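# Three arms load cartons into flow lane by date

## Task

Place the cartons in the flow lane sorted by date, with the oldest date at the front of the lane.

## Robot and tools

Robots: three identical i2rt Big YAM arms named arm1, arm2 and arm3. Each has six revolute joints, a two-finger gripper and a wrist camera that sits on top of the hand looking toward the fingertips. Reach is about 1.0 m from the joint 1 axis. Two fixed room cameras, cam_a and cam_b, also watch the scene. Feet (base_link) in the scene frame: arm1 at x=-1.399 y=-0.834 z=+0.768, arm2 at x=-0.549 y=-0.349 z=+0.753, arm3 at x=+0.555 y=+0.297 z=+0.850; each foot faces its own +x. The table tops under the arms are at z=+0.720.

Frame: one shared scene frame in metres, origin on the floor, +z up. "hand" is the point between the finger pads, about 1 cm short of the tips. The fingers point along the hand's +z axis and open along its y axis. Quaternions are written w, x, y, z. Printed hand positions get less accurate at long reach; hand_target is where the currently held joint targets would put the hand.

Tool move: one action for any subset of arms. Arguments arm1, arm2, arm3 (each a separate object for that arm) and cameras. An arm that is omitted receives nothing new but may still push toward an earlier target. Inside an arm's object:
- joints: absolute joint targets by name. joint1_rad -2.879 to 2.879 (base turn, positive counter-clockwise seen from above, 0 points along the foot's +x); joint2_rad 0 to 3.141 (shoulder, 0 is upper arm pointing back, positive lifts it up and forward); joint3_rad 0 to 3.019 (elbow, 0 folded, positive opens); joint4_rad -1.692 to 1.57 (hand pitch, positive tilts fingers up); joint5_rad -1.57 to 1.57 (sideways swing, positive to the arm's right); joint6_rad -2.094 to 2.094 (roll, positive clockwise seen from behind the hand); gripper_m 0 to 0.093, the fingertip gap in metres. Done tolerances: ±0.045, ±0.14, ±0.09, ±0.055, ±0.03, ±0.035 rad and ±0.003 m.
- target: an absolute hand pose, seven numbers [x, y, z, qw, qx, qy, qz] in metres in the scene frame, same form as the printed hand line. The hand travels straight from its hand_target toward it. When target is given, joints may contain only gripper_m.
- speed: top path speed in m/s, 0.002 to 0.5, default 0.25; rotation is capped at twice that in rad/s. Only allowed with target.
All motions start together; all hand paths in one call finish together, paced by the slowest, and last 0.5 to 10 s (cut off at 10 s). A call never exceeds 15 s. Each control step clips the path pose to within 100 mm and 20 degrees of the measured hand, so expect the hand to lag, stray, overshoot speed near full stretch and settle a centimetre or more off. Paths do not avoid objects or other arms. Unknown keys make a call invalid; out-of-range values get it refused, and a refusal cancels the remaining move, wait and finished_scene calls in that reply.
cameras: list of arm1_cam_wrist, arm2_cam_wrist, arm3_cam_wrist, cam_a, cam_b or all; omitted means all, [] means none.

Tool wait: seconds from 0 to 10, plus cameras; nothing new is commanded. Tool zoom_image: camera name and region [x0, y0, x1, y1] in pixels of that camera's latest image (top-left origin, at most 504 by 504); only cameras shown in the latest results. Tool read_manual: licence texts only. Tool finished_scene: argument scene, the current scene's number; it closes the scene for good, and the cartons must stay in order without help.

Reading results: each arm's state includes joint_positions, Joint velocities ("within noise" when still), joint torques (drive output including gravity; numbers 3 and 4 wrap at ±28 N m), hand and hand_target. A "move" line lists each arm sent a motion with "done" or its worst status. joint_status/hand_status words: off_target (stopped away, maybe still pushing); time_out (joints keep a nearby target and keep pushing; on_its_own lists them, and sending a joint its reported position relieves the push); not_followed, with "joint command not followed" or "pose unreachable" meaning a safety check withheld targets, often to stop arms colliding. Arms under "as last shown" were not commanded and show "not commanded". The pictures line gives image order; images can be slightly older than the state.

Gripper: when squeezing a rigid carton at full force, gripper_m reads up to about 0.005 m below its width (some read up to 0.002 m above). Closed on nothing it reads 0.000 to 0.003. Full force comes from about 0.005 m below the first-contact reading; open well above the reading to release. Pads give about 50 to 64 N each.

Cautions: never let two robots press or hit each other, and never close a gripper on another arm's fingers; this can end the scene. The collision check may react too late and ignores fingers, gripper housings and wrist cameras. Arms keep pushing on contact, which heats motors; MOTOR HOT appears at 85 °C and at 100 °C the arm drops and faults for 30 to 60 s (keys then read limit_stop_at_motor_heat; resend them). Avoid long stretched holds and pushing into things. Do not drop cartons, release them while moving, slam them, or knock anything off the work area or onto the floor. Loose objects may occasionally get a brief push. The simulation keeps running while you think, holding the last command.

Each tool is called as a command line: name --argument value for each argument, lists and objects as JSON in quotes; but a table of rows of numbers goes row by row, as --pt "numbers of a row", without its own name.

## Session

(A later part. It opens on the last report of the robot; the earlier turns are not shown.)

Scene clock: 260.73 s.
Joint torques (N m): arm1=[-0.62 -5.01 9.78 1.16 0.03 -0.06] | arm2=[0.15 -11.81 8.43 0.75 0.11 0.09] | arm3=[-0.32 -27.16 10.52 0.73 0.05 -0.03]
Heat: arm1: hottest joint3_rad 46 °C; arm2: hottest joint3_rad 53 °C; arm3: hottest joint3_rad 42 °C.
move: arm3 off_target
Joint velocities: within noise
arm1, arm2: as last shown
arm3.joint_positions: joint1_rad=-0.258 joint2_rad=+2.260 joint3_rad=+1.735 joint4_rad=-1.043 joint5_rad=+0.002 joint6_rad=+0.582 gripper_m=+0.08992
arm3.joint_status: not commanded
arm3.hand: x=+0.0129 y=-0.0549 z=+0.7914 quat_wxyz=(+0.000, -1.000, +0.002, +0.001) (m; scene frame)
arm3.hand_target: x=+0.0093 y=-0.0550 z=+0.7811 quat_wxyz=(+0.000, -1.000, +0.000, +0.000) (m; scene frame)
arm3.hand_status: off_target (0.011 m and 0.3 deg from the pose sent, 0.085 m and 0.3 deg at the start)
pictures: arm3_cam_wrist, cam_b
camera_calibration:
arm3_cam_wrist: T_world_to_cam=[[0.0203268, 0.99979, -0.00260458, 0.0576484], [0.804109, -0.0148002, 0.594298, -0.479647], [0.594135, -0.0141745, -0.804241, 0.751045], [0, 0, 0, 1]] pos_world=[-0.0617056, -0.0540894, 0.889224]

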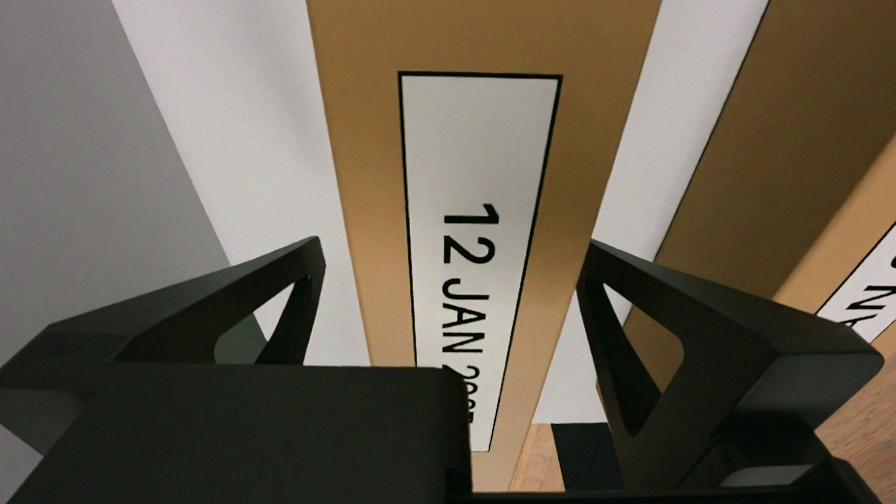

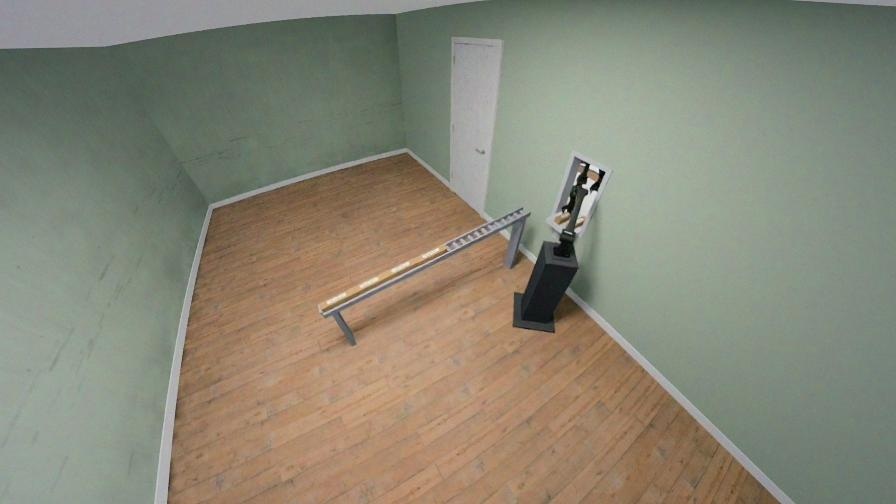

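move --arm3 '{"joints": {"gripper_m": 0.05}}' --cameras '[]'

move --arm3 '{"target": [0.02, -0.054, 0.87, 0, 1, 0, 0], "speed": 0.3}' --cameras '[]'

move --arm3 '{"target": [0.21, -0.06, 0.93, 0, 1, 0, 0], "speed": 0.35}' --cameras '[]'

move --arm3 '{"target": [0.505, -0.345, 0.87, 0, 0.9988, 0, -0.0489], "speed": 0.35}' --cameras '[]'

move --arm3 '{"target": [0.506, -0.324, 0.785, 0.0264, -0.9985, -0.0013, 0.0489], "speed": 0.12}' --cameras '[]'

move --arm3 '{"target": [0.506, -0.326, 0.760, 0.0264, -0.9985, -0.0013, 0.0489], "speed": 0.06}' --cameras '["arm3_cam_wrist"]'

Scene clock: 266.70 s.
Joint torques (N m): arm1=[-0.62 -5.07 9.8 1.14 0.04 -0.06] | arm2=[0.15 -11.81 8.42 0.72 0.11 0.09] | arm3=[-0.38 -27.16 10.5 0.72 0.03 -0.03]
Heat: arm1: hottest joint3_rad 46 °C; arm2: hottest joint3_rad 53 °C; arm3: hottest joint3_rad 42 °C.
move: arm3 off_target
Joint velocities: within noise
arm1, arm2: as last shown
arm3.joint_positions: joint1_rad=-0.258 joint2_rad=+2.260 joint3_rad=+1.735 joint4_rad=-1.043 joint5_rad=+0.003 joint6_rad=+0.582 gripper_m=+0.05820
arm3.joint_status: gripper_m off_target (ended at +0.05823, target +0.05000)
arm3.hand: x=+0.0128 y=-0.0548 z=+0.7914 quat_wxyz=(+0.000, -1.000, +0.002, +0.001) (m; scene frame)
arm3.hand_target: x=+0.0093 y=-0.0550 z=+0.7811 quat_wxyz=(+0.000, -1.000, +0.000, +0.000) (m; scene frame)
arm3.hand_status: not commanded
pictures: none
No camera images: "cameras" was empty.

Scene clock: 268.03 s.
Joint torques (N m): arm1=[-0.62 -5.07 9.8 1.16 0.04 -0.05] | arm2=[0.15 -11.81 8.42 0.75 0.11 0.09] | arm3=[0.32 -29.57 12.25 -0.05 0.02 0.05]
Heat: arm1: hottest joint3_rad 46 °C; arm2: hottest joint3_rad 53 °C; arm3: hottest joint3_rad 42 °C.
move: arm3 off_target
Joint velocities: within noise
arm1, arm2: as last shown
arm3.joint_positions: joint1_rad=-0.258 joint2_rad=+2.161 joint3_rad=+1.735 joint4_rad=-1.171 joint5_rad=+0.003 joint6_rad=+0.582 gripper_m=+0.05820
arm3.joint_status: not commanded
arm3.hand: x=+0.0262 y=-0.0460 z=+0.8525 quat_wxyz=(+0.009, -1.000, +0.002, -0.012) (m; scene frame)
arm3.hand_target: x=+0.0203 y=-0.0539 z=+0.8700 quat_wxyz=(+0.000, -1.000, +0.000, +0.000) (m; scene frame)
arm3.hand_status: off_target (0.020 m and 1.7 deg from the pose sent, 0.079 m and 0.3 deg at the start)
pictures: none
No camera images: "cameras" was empty.

Scene clock: 269.63 s.
Joint torques (N m): arm1=[-0.56 -5.01 9.81 1.14 0.04 -0.05] | arm2=[0.21 -11.75 8.43 0.73 0.11 0.09] | arm3=[-0.03 -21.89 10.51 0.5 0.15 0.13]
Heat: arm1: hottest joint3_rad 46 °C; arm2: hottest joint3_rad 53 °C; arm3: hottest joint3_rad 42 °C.
move: arm3 off_target
Joint velocities: within noise
arm1.joint_positions: joint1_rad=+0.233 joint2_rad=+0.902 joint3_rad=+1.289 joint4_rad=-1.302 joint5_rad=+0.001 joint6_rad=+0.008 gripper_m=+0.09296
arm1.joint_status: not commanded
arm1.hand: x=-1.4845 y=-1.1695 z=+1.1846 quat_wxyz=(-0.197, -0.750, -0.579, +0.251) (m; scene frame)
arm1.hand_target: x=-1.4899 y=-1.1683 z=+1.1885 quat_wxyz=(-0.197, -0.751, -0.575, +0.257) (m; scene frame)
arm1.hand_status: not commanded
arm2: as last shown
arm3.joint_positions: joint1_rad=-0.029 joint2_rad=+1.751 joint3_rad=+1.280 joint4_rad=-1.125 joint5_rad=+0.000 joint6_rad=+0.796 gripper_m=+0.05820
arm3.joint_status: not commanded
arm3.hand: x=+0.2150 y=-0.0565 z=+0.9211 quat_wxyz=(+0.009, -1.000, -0.005, -0.010) (m; scene frame)
arm3.hand_target: x=+0.2101 y=-0.0599 z=+0.9301 quat_wxyz=(+0.000, -1.000, +0.000, +0.000) (m; scene frame)
arm3.hand_status: off_target (0.011 m and 1.7 deg from the pose sent, 0.200 m and 1.7 deg at the start)
pictures: none
No camera images: "cameras" was empty.

Scene clock: 272.00 s.
Joint torques (N m): arm1=[-0.62 -5.01 9.8 1.14 0.03 -0.05] | arm2=[0.26 -11.81 8.43 0.73 0.11 0.1] | arm3=[-0.44 -27.58 14.86 -0.18 0.29 0.17]
Heat: arm1: hottest joint3_rad 46 °C; arm2: hottest joint3_rad 53 °C; arm3: hottest joint3_rad 43 °C.
move: arm3 off_target
Joint velocities: within noise
arm1, arm2: as last shown
arm3.joint_positions: joint1_rad=+0.693 joint2_rad=+2.150 joint3_rad=+1.714 joint4_rad=-1.170 joint5_rad=+0.097 joint6_rad=+1.512 gripper_m=+0.05821
arm3.joint_status: not commanded
arm3.hand: x=+0.5115 y=-0.3251 z=+0.8542 quat_wxyz=(+0.020, -0.999, -0.009, +0.047) (m; scene frame)
arm3.hand_target: x=+0.5050 y=-0.3438 z=+0.8703 quat_wxyz=(+0.000, -0.999, +0.000, +0.049) (m; scene frame)
arm3.hand_status: off_target (0.026 m and 2.5 deg from the pose sent, 0.412 m and 6.9 deg at the start)
pictures: none
No camera images: "cameras" was empty.

Scene clock: 273.40 s.
Joint torques (N m): arm1=[-0.62 -5.01 9.8 1.16 0.04 -0.06] | arm2=[0.21 -11.81 8.43 0.75 0.11 0.09] | arm3=[-0.67 -26.99 9.66 0.44 0.38 0.13]
Heat: arm1: hottest joint3_rad 46 °C; arm2: hottest joint3_rad 53 °C; arm3: hottest joint3_rad 43 °C.
move: arm3 off_target
Joint velocities: within noise
arm1, arm2: as last shown
arm3.joint_positions: joint1_rad=+0.693 joint2_rad=+2.228 joint3_rad=+1.677 joint4_rad=-1.063 joint5_rad=+0.096 joint6_rad=+1.515 gripper_m=+0.05821
arm3.joint_status: not commanded
arm3.hand: x=+0.5119 y=-0.3232 z=+0.7940 quat_wxyz=(+0.024, -0.999, -0.008, +0.046) (m; scene frame)
arm3.hand_target: x=+0.5061 y=-0.3238 z=+0.7851 quat_wxyz=(+0.026, -0.998, -0.001, +0.049) (m; scene frame)
arm3.hand_status: off_target (0.011 m and 0.9 deg from the pose sent, 0.070 m and 1.3 deg at the start)
pictures: none
No camera images: "cameras" was empty.

Scene clock: 274.37 s.
Joint torques (N m): arm1=[-0.56 -5.01 9.81 1.17 0.04 -0.05] | arm2=[0.21 -11.81 8.4 0.75 0.11 0.09] | arm3=[-0.32 -23.71 9.32 1.2 0.4 0.12]
Heat: arm1: hottest joint3_rad 46 °C; arm2: hottest joint3_rad 53 °C; arm3: hottest joint3_rad 43 °C.
move: arm3 off_target
Joint velocities: within noise
arm1, arm2: as last shown
arm3.joint_positions: joint1_rad=+0.693 joint2_rad=+2.230 joint3_rad=+1.677 joint4_rad=-1.041 joint5_rad=+0.096 joint6_rad=+1.515 gripper_m=+0.05821
arm3.joint_status: not commanded
arm3.hand: x=+0.5116 y=-0.3283 z=+0.7927 quat_wxyz=(+0.014, -0.999, -0.007, +0.047) (m; scene frame)
arm3.hand_target: x=+0.5062 y=-0.3243 z=+0.7611 quat_wxyz=(+0.026, -0.998, -0.001, +0.049) (m; scene frame)
arm3.hand_status: off_target (0.033 m and 1.6 deg from the pose sent, 0.035 m and 0.9 deg at the start)
pictures: arm3_cam_wrist
camera_calibration:
arm3_cam_wrist: T_world_to_cam=[[0.00186607, 0.999708, 0.024093, 0.309026], [0.85529, -0.0140793, 0.517959, -0.850941], [0.518147, 0.0196399, -0.855066, 0.542177], [0, 0, 0, 1]] pos_world=[0.446297, -0.331565, 0.896905]

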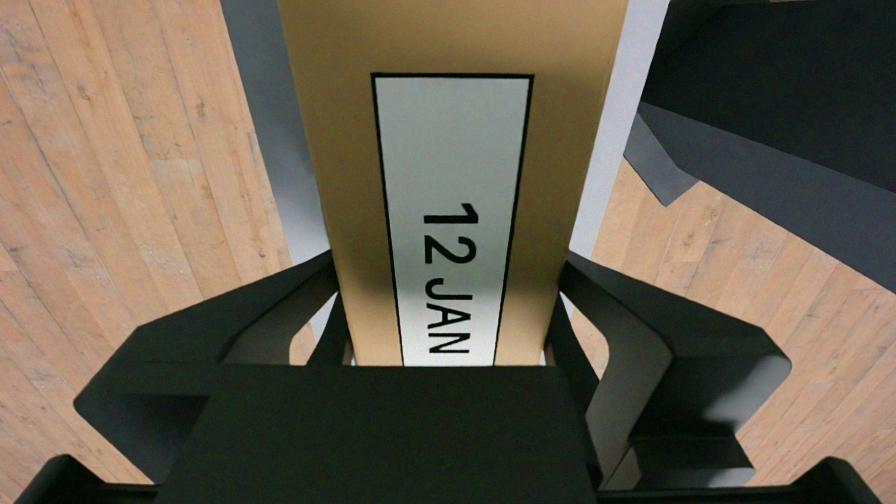

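move --arm3 '{"target": [0.506, -0.326, 0.778, 0.01, -0.9988, 0, 0.0489], "speed": 0.1, "joints": {"gripper_m": 0.075}}' --cameras '[]'

wait --seconds 1.2 --cameras '["arm3_cam_wrist"]'

move --arm3 '{"target": [0.503, -0.31, 0.90, 0, -0.9988, 0, 0.0489], "speed": 0.35, "joints": {"gripper_m": 0.09}}' --cameras '[]'

move --arm3 '{"joints": {"joint1_rad": -0.175, "joint2_rad": 1.476, "joint3_rad": 0.961, "joint4_rad": -1.056, "joint5_rad": 0, "joint6_rad": 0.66, "gripper_m": 0.088}}' --cameras '[]'

move --arm3 '{"target": [0.012, 0.066, 0.86, 0, 1, 0, 0], "speed": 0.35}' --cameras '[]'

move --arm3 '{"target": [0.010, 0.067, 0.781, 0, 1, 0, 0], "speed": 0.2}' --cameras '["arm3_cam_wrist", "cam_b"]'

Scene clock: 283.07 s.
Joint torques (N m): arm1=[-0.56 -5.01 9.8 1.18 0.04 -0.06] | arm2=[0.21 -11.87 8.43 0.73 0.11 0.09] | arm3=[-0.5 -27.58 8.55 0.62 0.23 0.14]
Heat: arm1: hottest joint3_rad 46 °C; arm2: hottest joint3_rad 53 °C; arm3: hottest joint3_rad 42 °C.
move: arm3 done
Joint velocities: within noise
arm1: as last shown
arm2.joint_positions: joint1_rad=-1.755 joint2_rad=+1.542 joint3_rad=+1.394 joint4_rad=-1.404 joint5_rad=-0.016 joint6_rad=+0.841 gripper_m=+0.08496
arm2.joint_status: not commanded
arm2.hand: x=-0.2468 y=+0.0005 z=+0.9605 quat_wxyz=(-0.005, +0.003, -1.000, -0.006) (m; scene frame)
arm2.hand_target: x=-0.2500 y=-0.0002 z=+0.9501 quat_wxyz=(+0.000, +0.000, -1.000, +0.000) (m; scene frame)
arm2.hand_status: not commanded
arm3.joint_positions: joint1_rad=+0.693 joint2_rad=+2.234 joint3_rad=+1.661 joint4_rad=-1.009 joint5_rad=+0.100 joint6_rad=+1.515 gripper_m=+0.07494
arm3.joint_status: all done
arm3.hand: x=+0.5112 y=-0.3278 z=+0.7846 quat_wxyz=(+0.008, -0.999, -0.007, +0.048) (m; scene frame)
arm3.hand_target: x=+0.5060 y=-0.3259 z=+0.7781 quat_wxyz=(+0.010, -0.999, +0.000, +0.049) (m; scene frame)
arm3.hand_status: done (0.009 m and 0.8 deg from the pose sent, 0.016 m and 1.0 deg at the start)
pictures: none
No camera images: "cameras" was empty.

Scene clock: 284.27 s.
Joint torques (N m): arm1=[-0.56 -5.07 9.8 1.16 0.04 -0.06] | arm2=[0.21 -11.81 8.4 0.72 0.11 0.09] | arm3=[-0.56 -27.69 8.51 0.65 0.22 0.12]
Heat: arm1: hottest joint3_rad 46 °C; arm2: hottest joint3_rad 53 °C; arm3: hottest joint3_rad 42 °C.
Joint velocities: within noise
arm1.joint_positions: joint1_rad=+0.233 joint2_rad=+0.902 joint3_rad=+1.289 joint4_rad=-1.302 joint5_rad=+0.001 joint6_rad=+0.008 gripper_m=+0.09296
arm1.joint_status: not commanded
arm1.hand: x=-1.4845 y=-1.1695 z=+1.1846 quat_wxyz=(-0.197, -0.750, -0.579, +0.251) (m; scene frame)
arm1.hand_target: x=-1.4899 y=-1.1683 z=+1.1885 quat_wxyz=(-0.197, -0.751, -0.575, +0.257) (m; scene frame)
arm1.hand_status: not commanded
arm2.joint_positions: joint1_rad=-1.755 joint2_rad=+1.542 joint3_rad=+1.394 joint4_rad=-1.404 joint5_rad=-0.016 joint6_rad=+0.841 gripper_m=+0.08496
arm2.joint_status: not commanded
arm2.hand: x=-0.2468 y=+0.0005 z=+0.9605 quat_wxyz=(-0.005, +0.003, -1.000, -0.006) (m; scene frame)
arm2.hand_target: x=-0.2500 y=-0.0002 z=+0.9501 quat_wxyz=(+0.000, +0.000, -1.000, +0.000) (m; scene frame)
arm2.hand_status: not commanded
arm3.joint_positions: joint1_rad=+0.693 joint2_rad=+2.234 joint3_rad=+1.661 joint4_rad=-1.009 joint5_rad=+0.100 joint6_rad=+1.515 gripper_m=+0.07494
arm3.joint_status: all done
arm3.hand: x=+0.5112 y=-0.3279 z=+0.7846 quat_wxyz=(+0.008, -0.999, -0.007, +0.048) (m; scene frame)
arm3.hand_target: x=+0.5060 y=-0.3259 z=+0.7781 quat_wxyz=(+0.010, -0.999, +0.000, +0.049) (m; scene frame)
arm3.hand_status: done (0.009 m and 0.9 deg from the pose sent, 0.016 m and 1.0 deg at the start)
wait: 1.20 s; at rest by 0.27 s
pictures: arm3_cam_wrist
camera_calibration:
arm3_cam_wrist: T_world_to_cam=[[0.0019394, 0.999916, 0.0128346, 0.31776], [0.857103, -0.00827379, 0.515079, -0.843121], [0.515142, 0.0100016, -0.857047, 0.535439], [0, 0, 0, 1]] pos_world=[0.446198, -0.330064, 0.889092]

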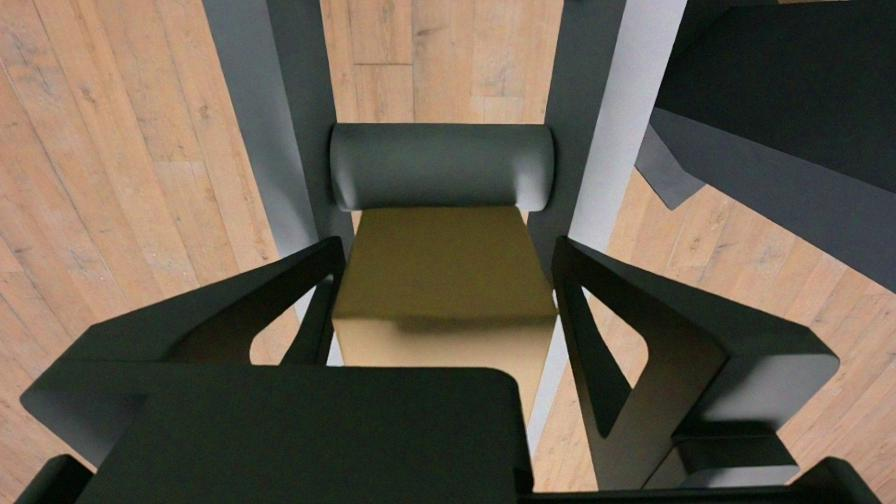

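Scene clock: 285.53 s.
Joint torques (N m): arm1=[-0.56 -5.01 9.8 1.16 0.04 -0.06] | arm2=[0.15 -11.81 8.43 0.75 0.11 0.1] | arm3=[-0.91 -23.82 11.9 0.02 0.19 0.05]
Heat: arm1: hottest joint3_rad 46 °C; arm2: hottest joint3_rad 53 °C; arm3: hottest joint3_rad 42 °C.
move: arm3 off_target
Joint velocities: within noise
arm1, arm2: as last shown
arm3.joint_positions: joint1_rad=+0.690 joint2_rad=+2.010 joint3_rad=+1.637 joint4_rad=-1.172 joint5_rad=+0.100 joint6_rad=+1.515 gripper_m=+0.08991
arm3.joint_status: all done
arm3.hand: x=+0.5099 y=-0.3076 z=+0.9102 quat_wxyz=(-0.010, -0.999, -0.005, +0.049) (m; scene frame)
arm3.hand_target: x=+0.5031 y=-0.3096 z=+0.9001 quat_wxyz=(+0.000, -0.999, +0.000, +0.049) (m; scene frame)
arm3.hand_status: off_target (0.013 m and 1.3 deg from the pose sent, 0.117 m and 1.2 deg at the start)
pictures: none
No camera images: "cameras" was empty.

Scene clock: 287.10 s.
Joint torques (N m): arm1=[-0.56 -5.13 9.81 1.16 0.04 -0.06] | arm2=[0.21 -11.81 8.42 0.73 0.11 0.1] | arm3=[-0.91 -14.21 9.98 0.51 0 -0.04]
Heat: arm1: hottest joint3_rad 46 °C; arm2: hottest joint3_rad 53 °C; arm3: hottest joint3_rad 42 °C.
move: arm3 done
Joint velocities: within noise
arm1, arm2: as last shown
arm3.joint_positions: joint1_rad=-0.166 joint2_rad=+1.467 joint3_rad=+0.957 joint4_rad=-1.061 joint5_rad=+0.002 joint6_rad=+0.669 gripper_m=+0.08809
arm3.joint_status: all done
arm3.hand: x=+0.2533 y=+0.0599 z=+0.9316 quat_wxyz=(+0.001, -1.000, -0.001, +0.000) (m; scene frame)
arm3.hand_target: x=+0.2495 y=+0.0608 z=+0.9293 quat_wxyz=(+0.000, -1.000, -0.001, -0.001) (m; scene frame)
arm3.hand_status: not commanded
pictures: none
No camera images: "cameras" was empty.

Scene clock: 288.87 s.
Joint torques (N m): arm1=[-0.56 -5.07 9.78 1.16 0.04 -0.06] | arm2=[0.21 -11.81 8.42 0.75 0.11 0.09] | arm3=[-0.03 -22.89 13.19 0.05 -0.01 -0.03]
Heat: arm1: hottest joint3_rad 47 °C; arm2: hottest joint3_rad 53 °C; arm3: hottest joint3_rad 42 °C.
move: arm3 off_target
Joint velocities: within noise
arm1, arm2: as last shown
arm3.joint_positions: joint1_rad=-0.429 joint2_rad=+2.008 joint3_rad=+1.503 joint4_rad=-1.064 joint5_rad=+0.003 joint6_rad=+0.413 gripper_m=+0.08809
arm3.joint_status: not commanded
arm3.hand: x=+0.0231 y=+0.0695 z=+0.8631 quat_wxyz=(+0.001, -1.000, +0.003, +0.000) (m; scene frame)
arm3.hand_target: x=+0.0125 y=+0.0661 z=+0.8601 quat_wxyz=(+0.000, -1.000, +0.000, +0.000) (m; scene frame)
arm3.hand_status: off_target (0.012 m and 0.4 deg from the pose sent, 0.252 m and 0.1 deg at the start)
pictures: none
No camera images: "cameras" was empty.

Scene clock: 290.13 s.
Joint torques (N m): arm1=[-0.62 -5.01 9.8 1.17 0.04 -0.05] | arm2=[0.21 -11.81 8.42 0.73 0.11 0.09] | arm3=[-0.44 -24.7 9.55 0.75 -0.02 -0.03]
Heat: arm1: hottest joint3_rad 47 °C; arm2: hottest joint3_rad 53 °C; arm3: hottest joint3_rad 42 °C.
move: arm3 done
Joint velocities: within noise
arm1, arm2: as last shown
arm3.joint_positions: joint1_rad=-0.429 joint2_rad=+2.133 joint3_rad=+1.494 joint4_rad=-0.928 joint5_rad=+0.003 joint6_rad=+0.410 gripper_m=+0.08809
arm3.joint_status: not commanded
arm3.hand: x=+0.0137 y=+0.0654 z=+0.7902 quat_wxyz=(+0.001, -1.000, +0.002, +0.001) (m; scene frame)
arm3.hand_target: x=+0.0103 y=+0.0670 z=+0.7811 quat_wxyz=(+0.000, -1.000, +0.000, +0.000) (m; scene frame)
arm3.hand_status: done (0.010 m and 0.3 deg from the pose sent, 0.083 m and 0.4 deg at the start)
pictures: arm3_cam_wrist, cam_b
camera_calibration:
arm3_cam_wrist: T_world_to_cam=[[0.0188315, 0.999822, -0.00123896, -0.0637553], [0.804821, -0.0144234, 0.593342, -0.47707], [0.593218, -0.0121706, -0.80495, 0.751769], [0, 0, 0, 1]] pos_world=[-0.0608062, 0.0660125, 0.888123]

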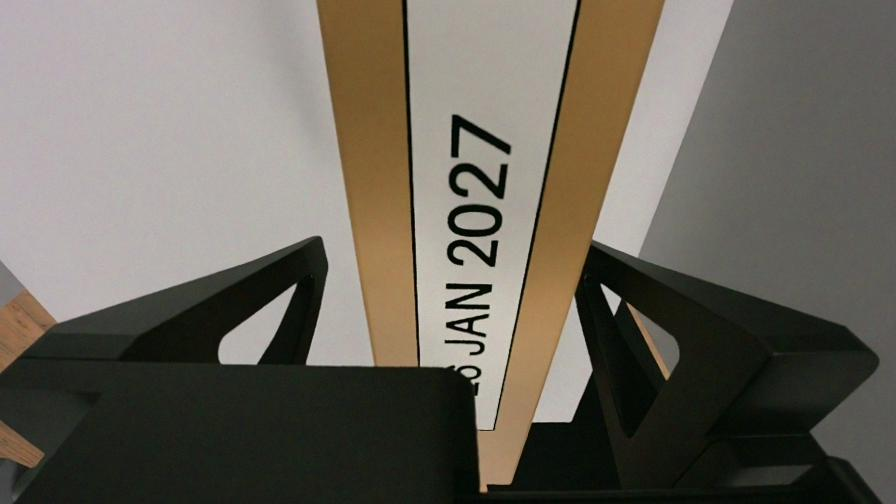

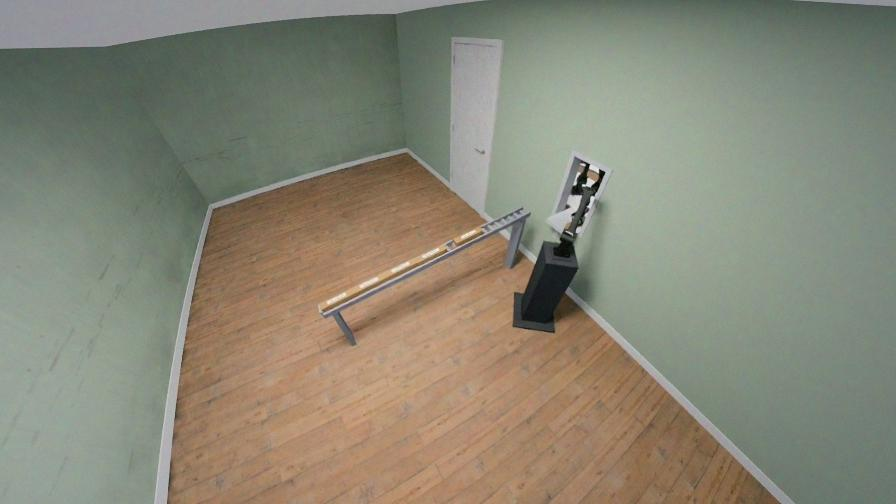

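move --arm3 '{"joints": {"gripper_m": 0.05}}' --cameras '[]'

move --arm3 '{"target": [0.02, 0.064, 0.87, 0, 1, 0, 0], "speed": 0.3}' --cameras '[]'

move --arm3 '{"target": [0.21, 0.0, 0.93, 0, 1, 0, 0], "speed": 0.35}' --cameras '[]'

move --arm3 '{"target": [0.505, -0.345, 0.87, 0, 0.9988, 0, -0.0489], "speed": 0.35}' --cameras '["cam_b"]'

move --arm3 '{"target": [0.506, -0.325, 0.785, 0.0264, -0.9985, -0.0013, 0.0489], "speed": 0.12}' --cameras '[]'

move --arm3 '{"target": [0.506, -0.327, 0.760, 0.0264, -0.9985, -0.0013, 0.0489], "speed": 0.06}' --cameras '["arm3_cam_wrist"]'

Scene clock: 297.07 s.
Joint torques (N m): arm1=[-0.62 -5.01 9.8 1.17 0.03 -0.06] | arm2=[0.21 -11.81 8.42 0.75 0.11 0.09] | arm3=[-0.44 -24.59 9.54 0.73 -0.03 -0.03]
Heat: arm1: hottest joint3_rad 47 °C; arm2: hottest joint3_rad 53 °C; arm3: hottest joint3_rad 43 °C.
move: arm3 off_target
Joint velocities: within noise
arm1, arm2: as last shown
arm3.joint_positions: joint1_rad=-0.430 joint2_rad=+2.133 joint3_rad=+1.494 joint4_rad=-0.928 joint5_rad=+0.003 joint6_rad=+0.410 gripper_m=+0.05827
arm3.joint_status: gripper_m off_target (ended at +0.05831, target +0.05000)
arm3.hand: x=+0.0135 y=+0.0658 z=+0.7902 quat_wxyz=(+0.001, -1.000, +0.002, +0.002) (m; scene frame)
arm3.hand_target: x=+0.0103 y=+0.0670 z=+0.7811 quat_wxyz=(+0.000, -1.000, +0.000, +0.000) (m; scene frame)
arm3.hand_status: not commanded
pictures: none
No camera images: "cameras" was empty.

Scene clock: 298.37 s.
Joint torques (N m): arm1=[-0.62 -5.07 9.83 1.17 0.04 -0.06] | arm2=[0.21 -11.75 8.43 0.73 0.11 0.1] | arm3=[0.56 -26.99 12.21 -0.09 0.02 0.09]
Heat: arm1: hottest joint3_rad 47 °C; arm2: hottest joint3_rad 53 °C; arm3: hottest joint3_rad 43 °C.
move: arm3 off_target
Joint velocities: within noise
arm1, arm2: as last shown
arm3.joint_positions: joint1_rad=-0.430 joint2_rad=+2.026 joint3_rad=+1.494 joint4_rad=-1.075 joint5_rad=+0.002 joint6_rad=+0.410 gripper_m=+0.05827
arm3.joint_status: not commanded
arm3.hand: x=+0.0311 y=+0.0732 z=+0.8504 quat_wxyz=(+0.008, -1.000, +0.002, -0.017) (m; scene frame)
arm3.hand_target: x=+0.0206 y=+0.0642 z=+0.8701 quat_wxyz=(+0.000, -1.000, +0.000, +0.000) (m; scene frame)
arm3.hand_status: off_target (0.024 m and 2.2 deg from the pose sent, 0.080 m and 0.3 deg at the start)
pictures: none
No camera images: "cameras" was empty.

Scene clock: 300.07 s.
Joint torques (N m): arm1=[-0.56 -5.07 9.81 1.16 0.04 -0.05] | arm2=[0.15 -11.81 8.42 0.73 0.11 0.09] | arm3=[-0.09 -20.48 10.5 -0.05 0.17 0.15]
Heat: arm1: hottest joint3_rad 47 °C; arm2: hottest joint3_rad 53 °C; arm3: hottest joint3_rad 43 °C.
move: arm3 off_target
Joint velocities: within noise
arm1, arm2: as last shown
arm3.joint_positions: joint1_rad=-0.124 joint2_rad=+1.660 joint3_rad=+1.149 joint4_rad=-1.077 joint5_rad=-0.002 joint6_rad=+0.704 gripper_m=+0.05828
arm3.joint_status: not commanded
arm3.hand: x=+0.2123 y=+0.0021 z=+0.9185 quat_wxyz=(+0.005, -1.000, -0.004, -0.008) (m; scene frame)
arm3.hand_target: x=+0.2100 y=+0.0000 z=+0.9299 quat_wxyz=(+0.000, -1.000, +0.000, +0.000) (m; scene frame)
arm3.hand_status: off_target (0.012 m and 1.2 deg from the pose sent, 0.209 m and 2.2 deg at the start)
pictures: none
No camera images: "cameras" was empty.

Scene clock: 302.53 s.
Joint torques (N m): arm1=[-0.62 -5.01 9.8 1.16 0.04 -0.05] | arm2=[0.26 -11.75 8.43 0.75 0.11 0.09] | arm3=[-0.26 -27.87 15.04 -0.18 0.33 0.17]
Heat: arm1: hottest joint3_rad 47 °C; arm2: hottest joint3_rad 53 °C; arm3: hottest joint3_rad 43 °C.
move: arm3 off_target
Joint velocities: within noise
arm1.joint_positions: joint1_rad=+0.233 joint2_rad=+0.902 joint3_rad=+1.289 joint4_rad=-1.302 joint5_rad=+0.001 joint6_rad=+0.008 gripper_m=+0.09296
arm1.joint_status: not commanded
arm1.hand: x=-1.4845 y=-1.1695 z=+1.1846 quat_wxyz=(-0.197, -0.750, -0.579, +0.251) (m; scene frame)
arm1.hand_target: x=-1.4899 y=-1.1683 z=+1.1885 quat_wxyz=(-0.197, -0.751, -0.575, +0.257) (m; scene frame)
arm1.hand_status: not commanded
arm2.joint_positions: joint1_rad=-1.755 joint2_rad=+1.542 joint3_rad=+1.394 joint4_rad=-1.404 joint5_rad=-0.016 joint6_rad=+0.841 gripper_m=+0.08496
arm2.joint_status: not commanded
arm2.hand: x=-0.2468 y=+0.0005 z=+0.9605 quat_wxyz=(-0.005, +0.003, -1.000, -0.006) (m; scene frame)
arm2.hand_target: x=-0.2500 y=-0.0002 z=+0.9501 quat_wxyz=(+0.000, +0.000, -1.000, +0.000) (m; scene frame)
arm2.hand_status: not commanded
arm3.joint_positions: joint1_rad=+0.693 joint2_rad=+2.153 joint3_rad=+1.712 joint4_rad=-1.169 joint5_rad=+0.095 joint6_rad=+1.512 gripper_m=+0.05828
arm3.joint_status: not commanded
arm3.hand: x=+0.5119 y=-0.3239 z=+0.8516 quat_wxyz=(+0.022, -0.999, -0.010, +0.046) (m; scene frame)
arm3.hand_target: x=+0.5051 y=-0.3438 z=+0.8704 quat_wxyz=(-0.001, -0.999, +0.000, +0.049) (m; scene frame)
arm3.hand_status: off_target (0.029 m and 2.8 deg from the pose sent, 0.457 m and 6.6 deg at the start)
pictures: cam_b

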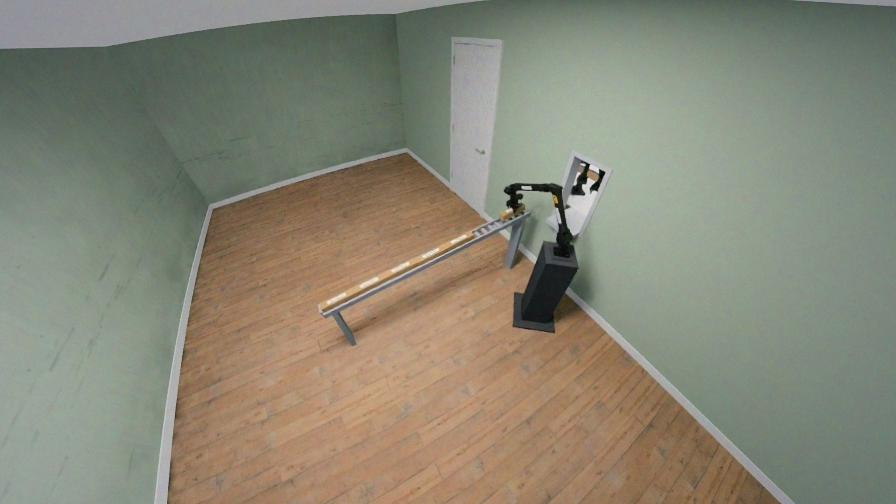

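Scene clock: 303.87 s.
Joint torques (N m): arm1=[-0.5 -4.95 9.83 1.17 0.04 -0.05] | arm2=[0.21 -11.81 8.43 0.73 0.11 0.09] | arm3=[-0.5 -26.52 9.61 0.55 0.34 0.14]
Heat: arm1: hottest joint3_rad 47 °C; arm2: hottest joint3_rad 53 °C; arm3: hottest joint3_rad 43 °C.
move: arm3 off_target
Joint velocities: within noise
arm1, arm2: as last shown
arm3.joint_positions: joint1_rad=+0.693 joint2_rad=+2.229 joint3_rad=+1.683 joint4_rad=-1.067 joint5_rad=+0.098 joint6_rad=+1.513 gripper_m=+0.05828
arm3.joint_status: not commanded
arm3.hand: x=+0.5116 y=-0.3244 z=+0.7953 quat_wxyz=(+0.024, -0.999, -0.009, +0.047) (m; scene frame)
arm3.hand_target: x=+0.5061 y=-0.3248 z=+0.7852 quat_wxyz=(+0.026, -0.998, -0.001, +0.049) (m; scene frame)
arm3.hand_status: off_target (0.012 m and 1.0 deg from the pose sent, 0.067 m and 1.2 deg at the start)
pictures: none
No camera images: "cameras" was empty.

Scene clock: 304.83 s.
Joint torques (N m): arm1=[-0.56 -5.01 9.81 1.16 0.04 -0.05] | arm2=[0.15 -11.75 8.42 0.73 0.11 0.09] | arm3=[-0.62 -23.53 9.26 1.35 0.35 0.16]
Heat: arm1: hottest joint3_rad 47 °C; arm2: hottest joint3_rad 53 °C; arm3: hottest joint3_rad 43 °C.
move: arm3 off_target
Joint velocities: within noise
arm1, arm2: as last shown
arm3.joint_positions: joint1_rad=+0.693 joint2_rad=+2.230 joint3_rad=+1.682 joint4_rad=-1.047 joint5_rad=+0.098 joint6_rad=+1.513 gripper_m=+0.05828
arm3.joint_status: not commanded
arm3.hand: x=+0.5114 y=-0.3288 z=+0.7940 quat_wxyz=(+0.015, -0.999, -0.009, +0.047) (m; scene frame)
arm3.hand_target: x=+0.5063 y=-0.3251 z=+0.7611 quat_wxyz=(+0.027, -0.998, -0.001, +0.049) (m; scene frame)
arm3.hand_status: off_target (0.034 m and 1.6 deg from the pose sent, 0.036 m and 1.0 deg at the start)
pictures: arm3_cam_wrist
camera_calibration:
arm3_cam_wrist: T_world_to_cam=[[-0.00042666, 0.999666, 0.0258584, 0.309315], [0.855836, -0.0130102, 0.517083, -0.850642], [0.517247, 0.0223512, -0.855545, 0.545091], [0, 0, 0, 1]] pos_world=[0.446196, -0.332462, 0.898204]

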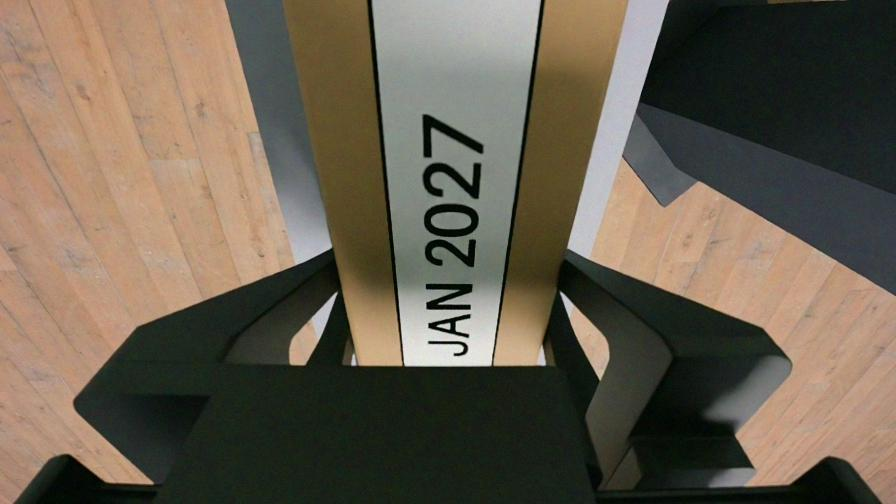

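move --arm3 '{"target": [0.506, -0.327, 0.778, 0.01, -0.9988, 0, 0.0489], "speed": 0.1, "joints": {"gripper_m": 0.075}}' --cameras '[]'

wait --seconds 1.5 --cameras '["arm3_cam_wrist"]'

move --arm3 '{"target": [0.503, -0.31, 0.90, 0, -0.9988, 0, 0.0489], "speed": 0.35, "joints": {"gripper_m": 0.09}}' --cameras '["arm3_cam_wrist", "cam_b"]'

zoom_image --camera "cam_b" --region '[310, 190, 550, 330]'

Scene clock: 308.97 s.
Joint torques (N m): arm1=[-0.56 -5.07 9.8 1.16 0.04 -0.06] | arm2=[0.26 -11.75 8.4 0.73 0.11 0.1] | arm3=[-0.38 -27.52 8.72 0.57 0.24 0.13]
Heat: arm1: hottest joint3_rad 47 °C; arm2: hottest joint3_rad 53 °C; arm3: hottest joint3_rad 43 °C.
move: arm3 done
Joint velocities: within noise
arm1, arm2: as last shown
arm3.joint_positions: joint1_rad=+0.693 joint2_rad=+2.236 joint3_rad=+1.664 joint4_rad=-1.011 joint5_rad=+0.100 joint6_rad=+1.514 gripper_m=+0.07494
arm3.joint_status: all done
arm3.hand: x=+0.5111 y=-0.3283 z=+0.7844 quat_wxyz=(+0.009, -0.999, -0.008, +0.048) (m; scene frame)
arm3.hand_target: x=+0.5061 y=-0.3269 z=+0.7781 quat_wxyz=(+0.010, -0.999, +0.000, +0.049) (m; scene frame)
arm3.hand_status: done (0.008 m and 0.9 deg from the pose sent, 0.017 m and 1.1 deg at the start)
pictures: none
No camera images: "cameras" was empty.

Scene clock: 310.47 s.
Joint torques (N m): arm1=[-0.56 -5.01 9.81 1.18 0.03 -0.06] | arm2=[0.21 -11.81 8.42 0.73 0.11 0.09] | arm3=[-0.62 -27.58 8.69 0.61 0.23 0.13]
Heat: arm1: hottest joint3_rad 47 °C; arm2: hottest joint3_rad 53 °C; arm3: hottest joint3_rad 43 °C.
Joint velocities: within noise
arm1.joint_positions: joint1_rad=+0.233 joint2_rad=+0.902 joint3_rad=+1.289 joint4_rad=-1.302 joint5_rad=+0.001 joint6_rad=+0.008 gripper_m=+0.09296
arm1.joint_status: not commanded
arm1.hand: x=-1.4845 y=-1.1695 z=+1.1846 quat_wxyz=(-0.197, -0.750, -0.579, +0.251) (m; scene frame)
arm1.hand_target: x=-1.4899 y=-1.1683 z=+1.1885 quat_wxyz=(-0.197, -0.751, -0.575, +0.257) (m; scene frame)
arm1.hand_status: not commanded
arm2.joint_positions: joint1_rad=-1.755 joint2_rad=+1.542 joint3_rad=+1.394 joint4_rad=-1.404 joint5_rad=-0.016 joint6_rad=+0.841 gripper_m=+0.08496
arm2.joint_status: not commanded
arm2.hand: x=-0.2468 y=+0.0005 z=+0.9605 quat_wxyz=(-0.005, +0.003, -1.000, -0.006) (m; scene frame)
arm2.hand_target: x=-0.2500 y=-0.0002 z=+0.9501 quat_wxyz=(+0.000, +0.000, -1.000, +0.000) (m; scene frame)
arm2.hand_status: not commanded
arm3.joint_positions: joint1_rad=+0.693 joint2_rad=+2.236 joint3_rad=+1.664 joint4_rad=-1.011 joint5_rad=+0.100 joint6_rad=+1.514 gripper_m=+0.07494
arm3.joint_status: all done
arm3.hand: x=+0.5111 y=-0.3284 z=+0.7844 quat_wxyz=(+0.009, -0.999, -0.008, +0.048) (m; scene frame)
arm3.hand_target: x=+0.5061 y=-0.3269 z=+0.7781 quat_wxyz=(+0.010, -0.999, +0.000, +0.049) (m; scene frame)
arm3.hand_status: done (0.008 m and 0.9 deg from the pose sent, 0.017 m and 1.1 deg at the start)
wait: 1.50 s; at rest by 0.27 s
pictures: arm3_cam_wrist
camera_calibration:
arm3_cam_wrist: T_world_to_cam=[[0.000784608, 0.999902, 0.014012, 0.317824], [0.857108, -0.0078905, 0.515077, -0.842896], [0.515137, 0.0116056, -0.857029, 0.535793], [0, 0, 0, 1]] pos_world=[0.446197, -0.330662, 0.888893]

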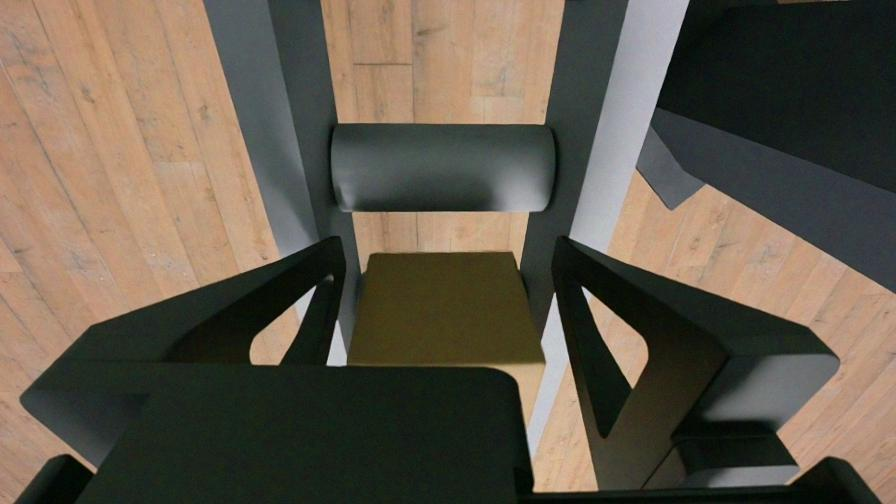

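Scene clock: 311.73 s.
Joint torques (N m): arm1=[-0.5 -5.07 9.81 1.16 0.04 -0.06] | arm2=[0.21 -11.75 8.43 0.75 0.11 0.09] | arm3=[-0.62 -23.71 11.66 0.05 0.18 0.07]
Heat: arm1: hottest joint3_rad 47 °C; arm2: hottest joint3_rad 53 °C; arm3: hottest joint3_rad 43 °C.
move: arm3 off_target
Joint velocities: within noise
arm1, arm2: as last shown
arm3.joint_positions: joint1_rad=+0.690 joint2_rad=+2.011 joint3_rad=+1.640 joint4_rad=-1.172 joint5_rad=+0.100 joint6_rad=+1.515 gripper_m=+0.08991
arm3.joint_status: all done
arm3.hand: x=+0.5098 y=-0.3085 z=+0.9108 quat_wxyz=(-0.011, -0.999, -0.005, +0.049) (m; scene frame)
arm3.hand_target: x=+0.5030 y=-0.3097 z=+0.9000 quat_wxyz=(+0.000, -0.999, +0.000, +0.049) (m; scene frame)
arm3.hand_status: off_target (0.013 m and 1.4 deg from the pose sent, 0.117 m and 1.3 deg at the start)
pictures: arm3_cam_wrist, cam_b
camera_calibration:
arm3_cam_wrist: T_world_to_cam=[[0.00422048, 0.999643, -0.0263685, 0.33115], [0.858007, 0.00992364, 0.513541, -0.90029], [0.51362, -0.0247917, -0.85766, 0.63463], [0, 0, 0, 1]] pos_world=[0.445099, -0.306364, 1.01536]

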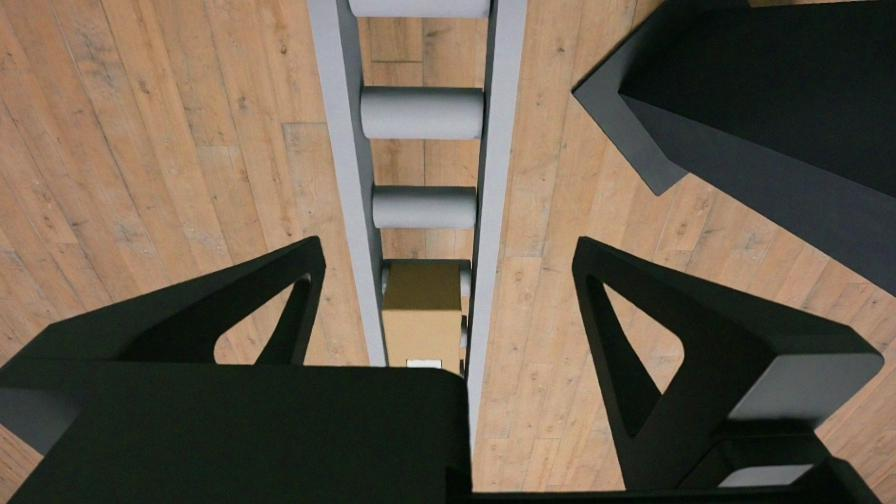

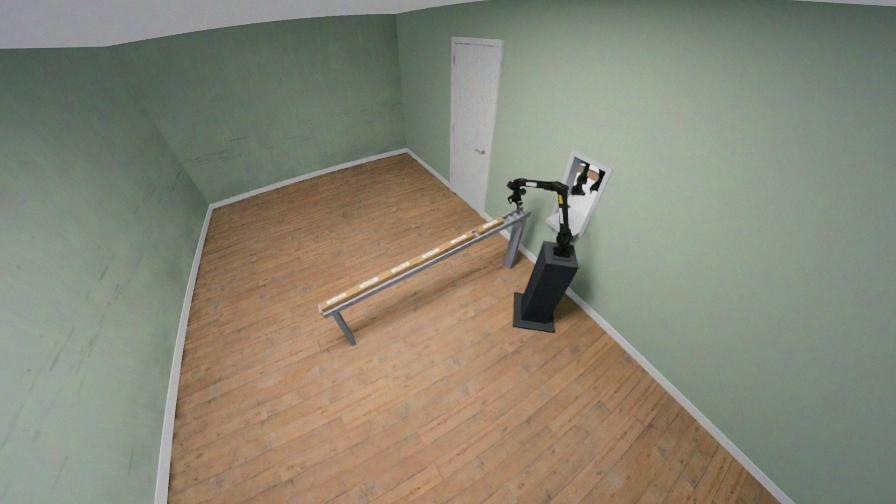

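Scaled by 2.100 from the camera's 896x504 image, which has a finer 1280x720 frame.

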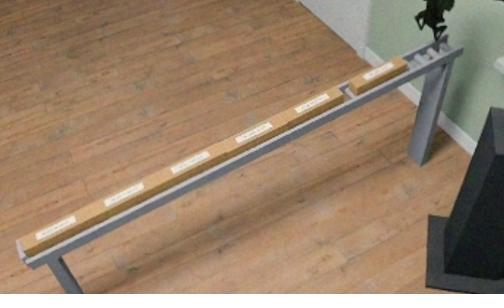

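finished_scene --scene 2

The scene is finished: the task was done.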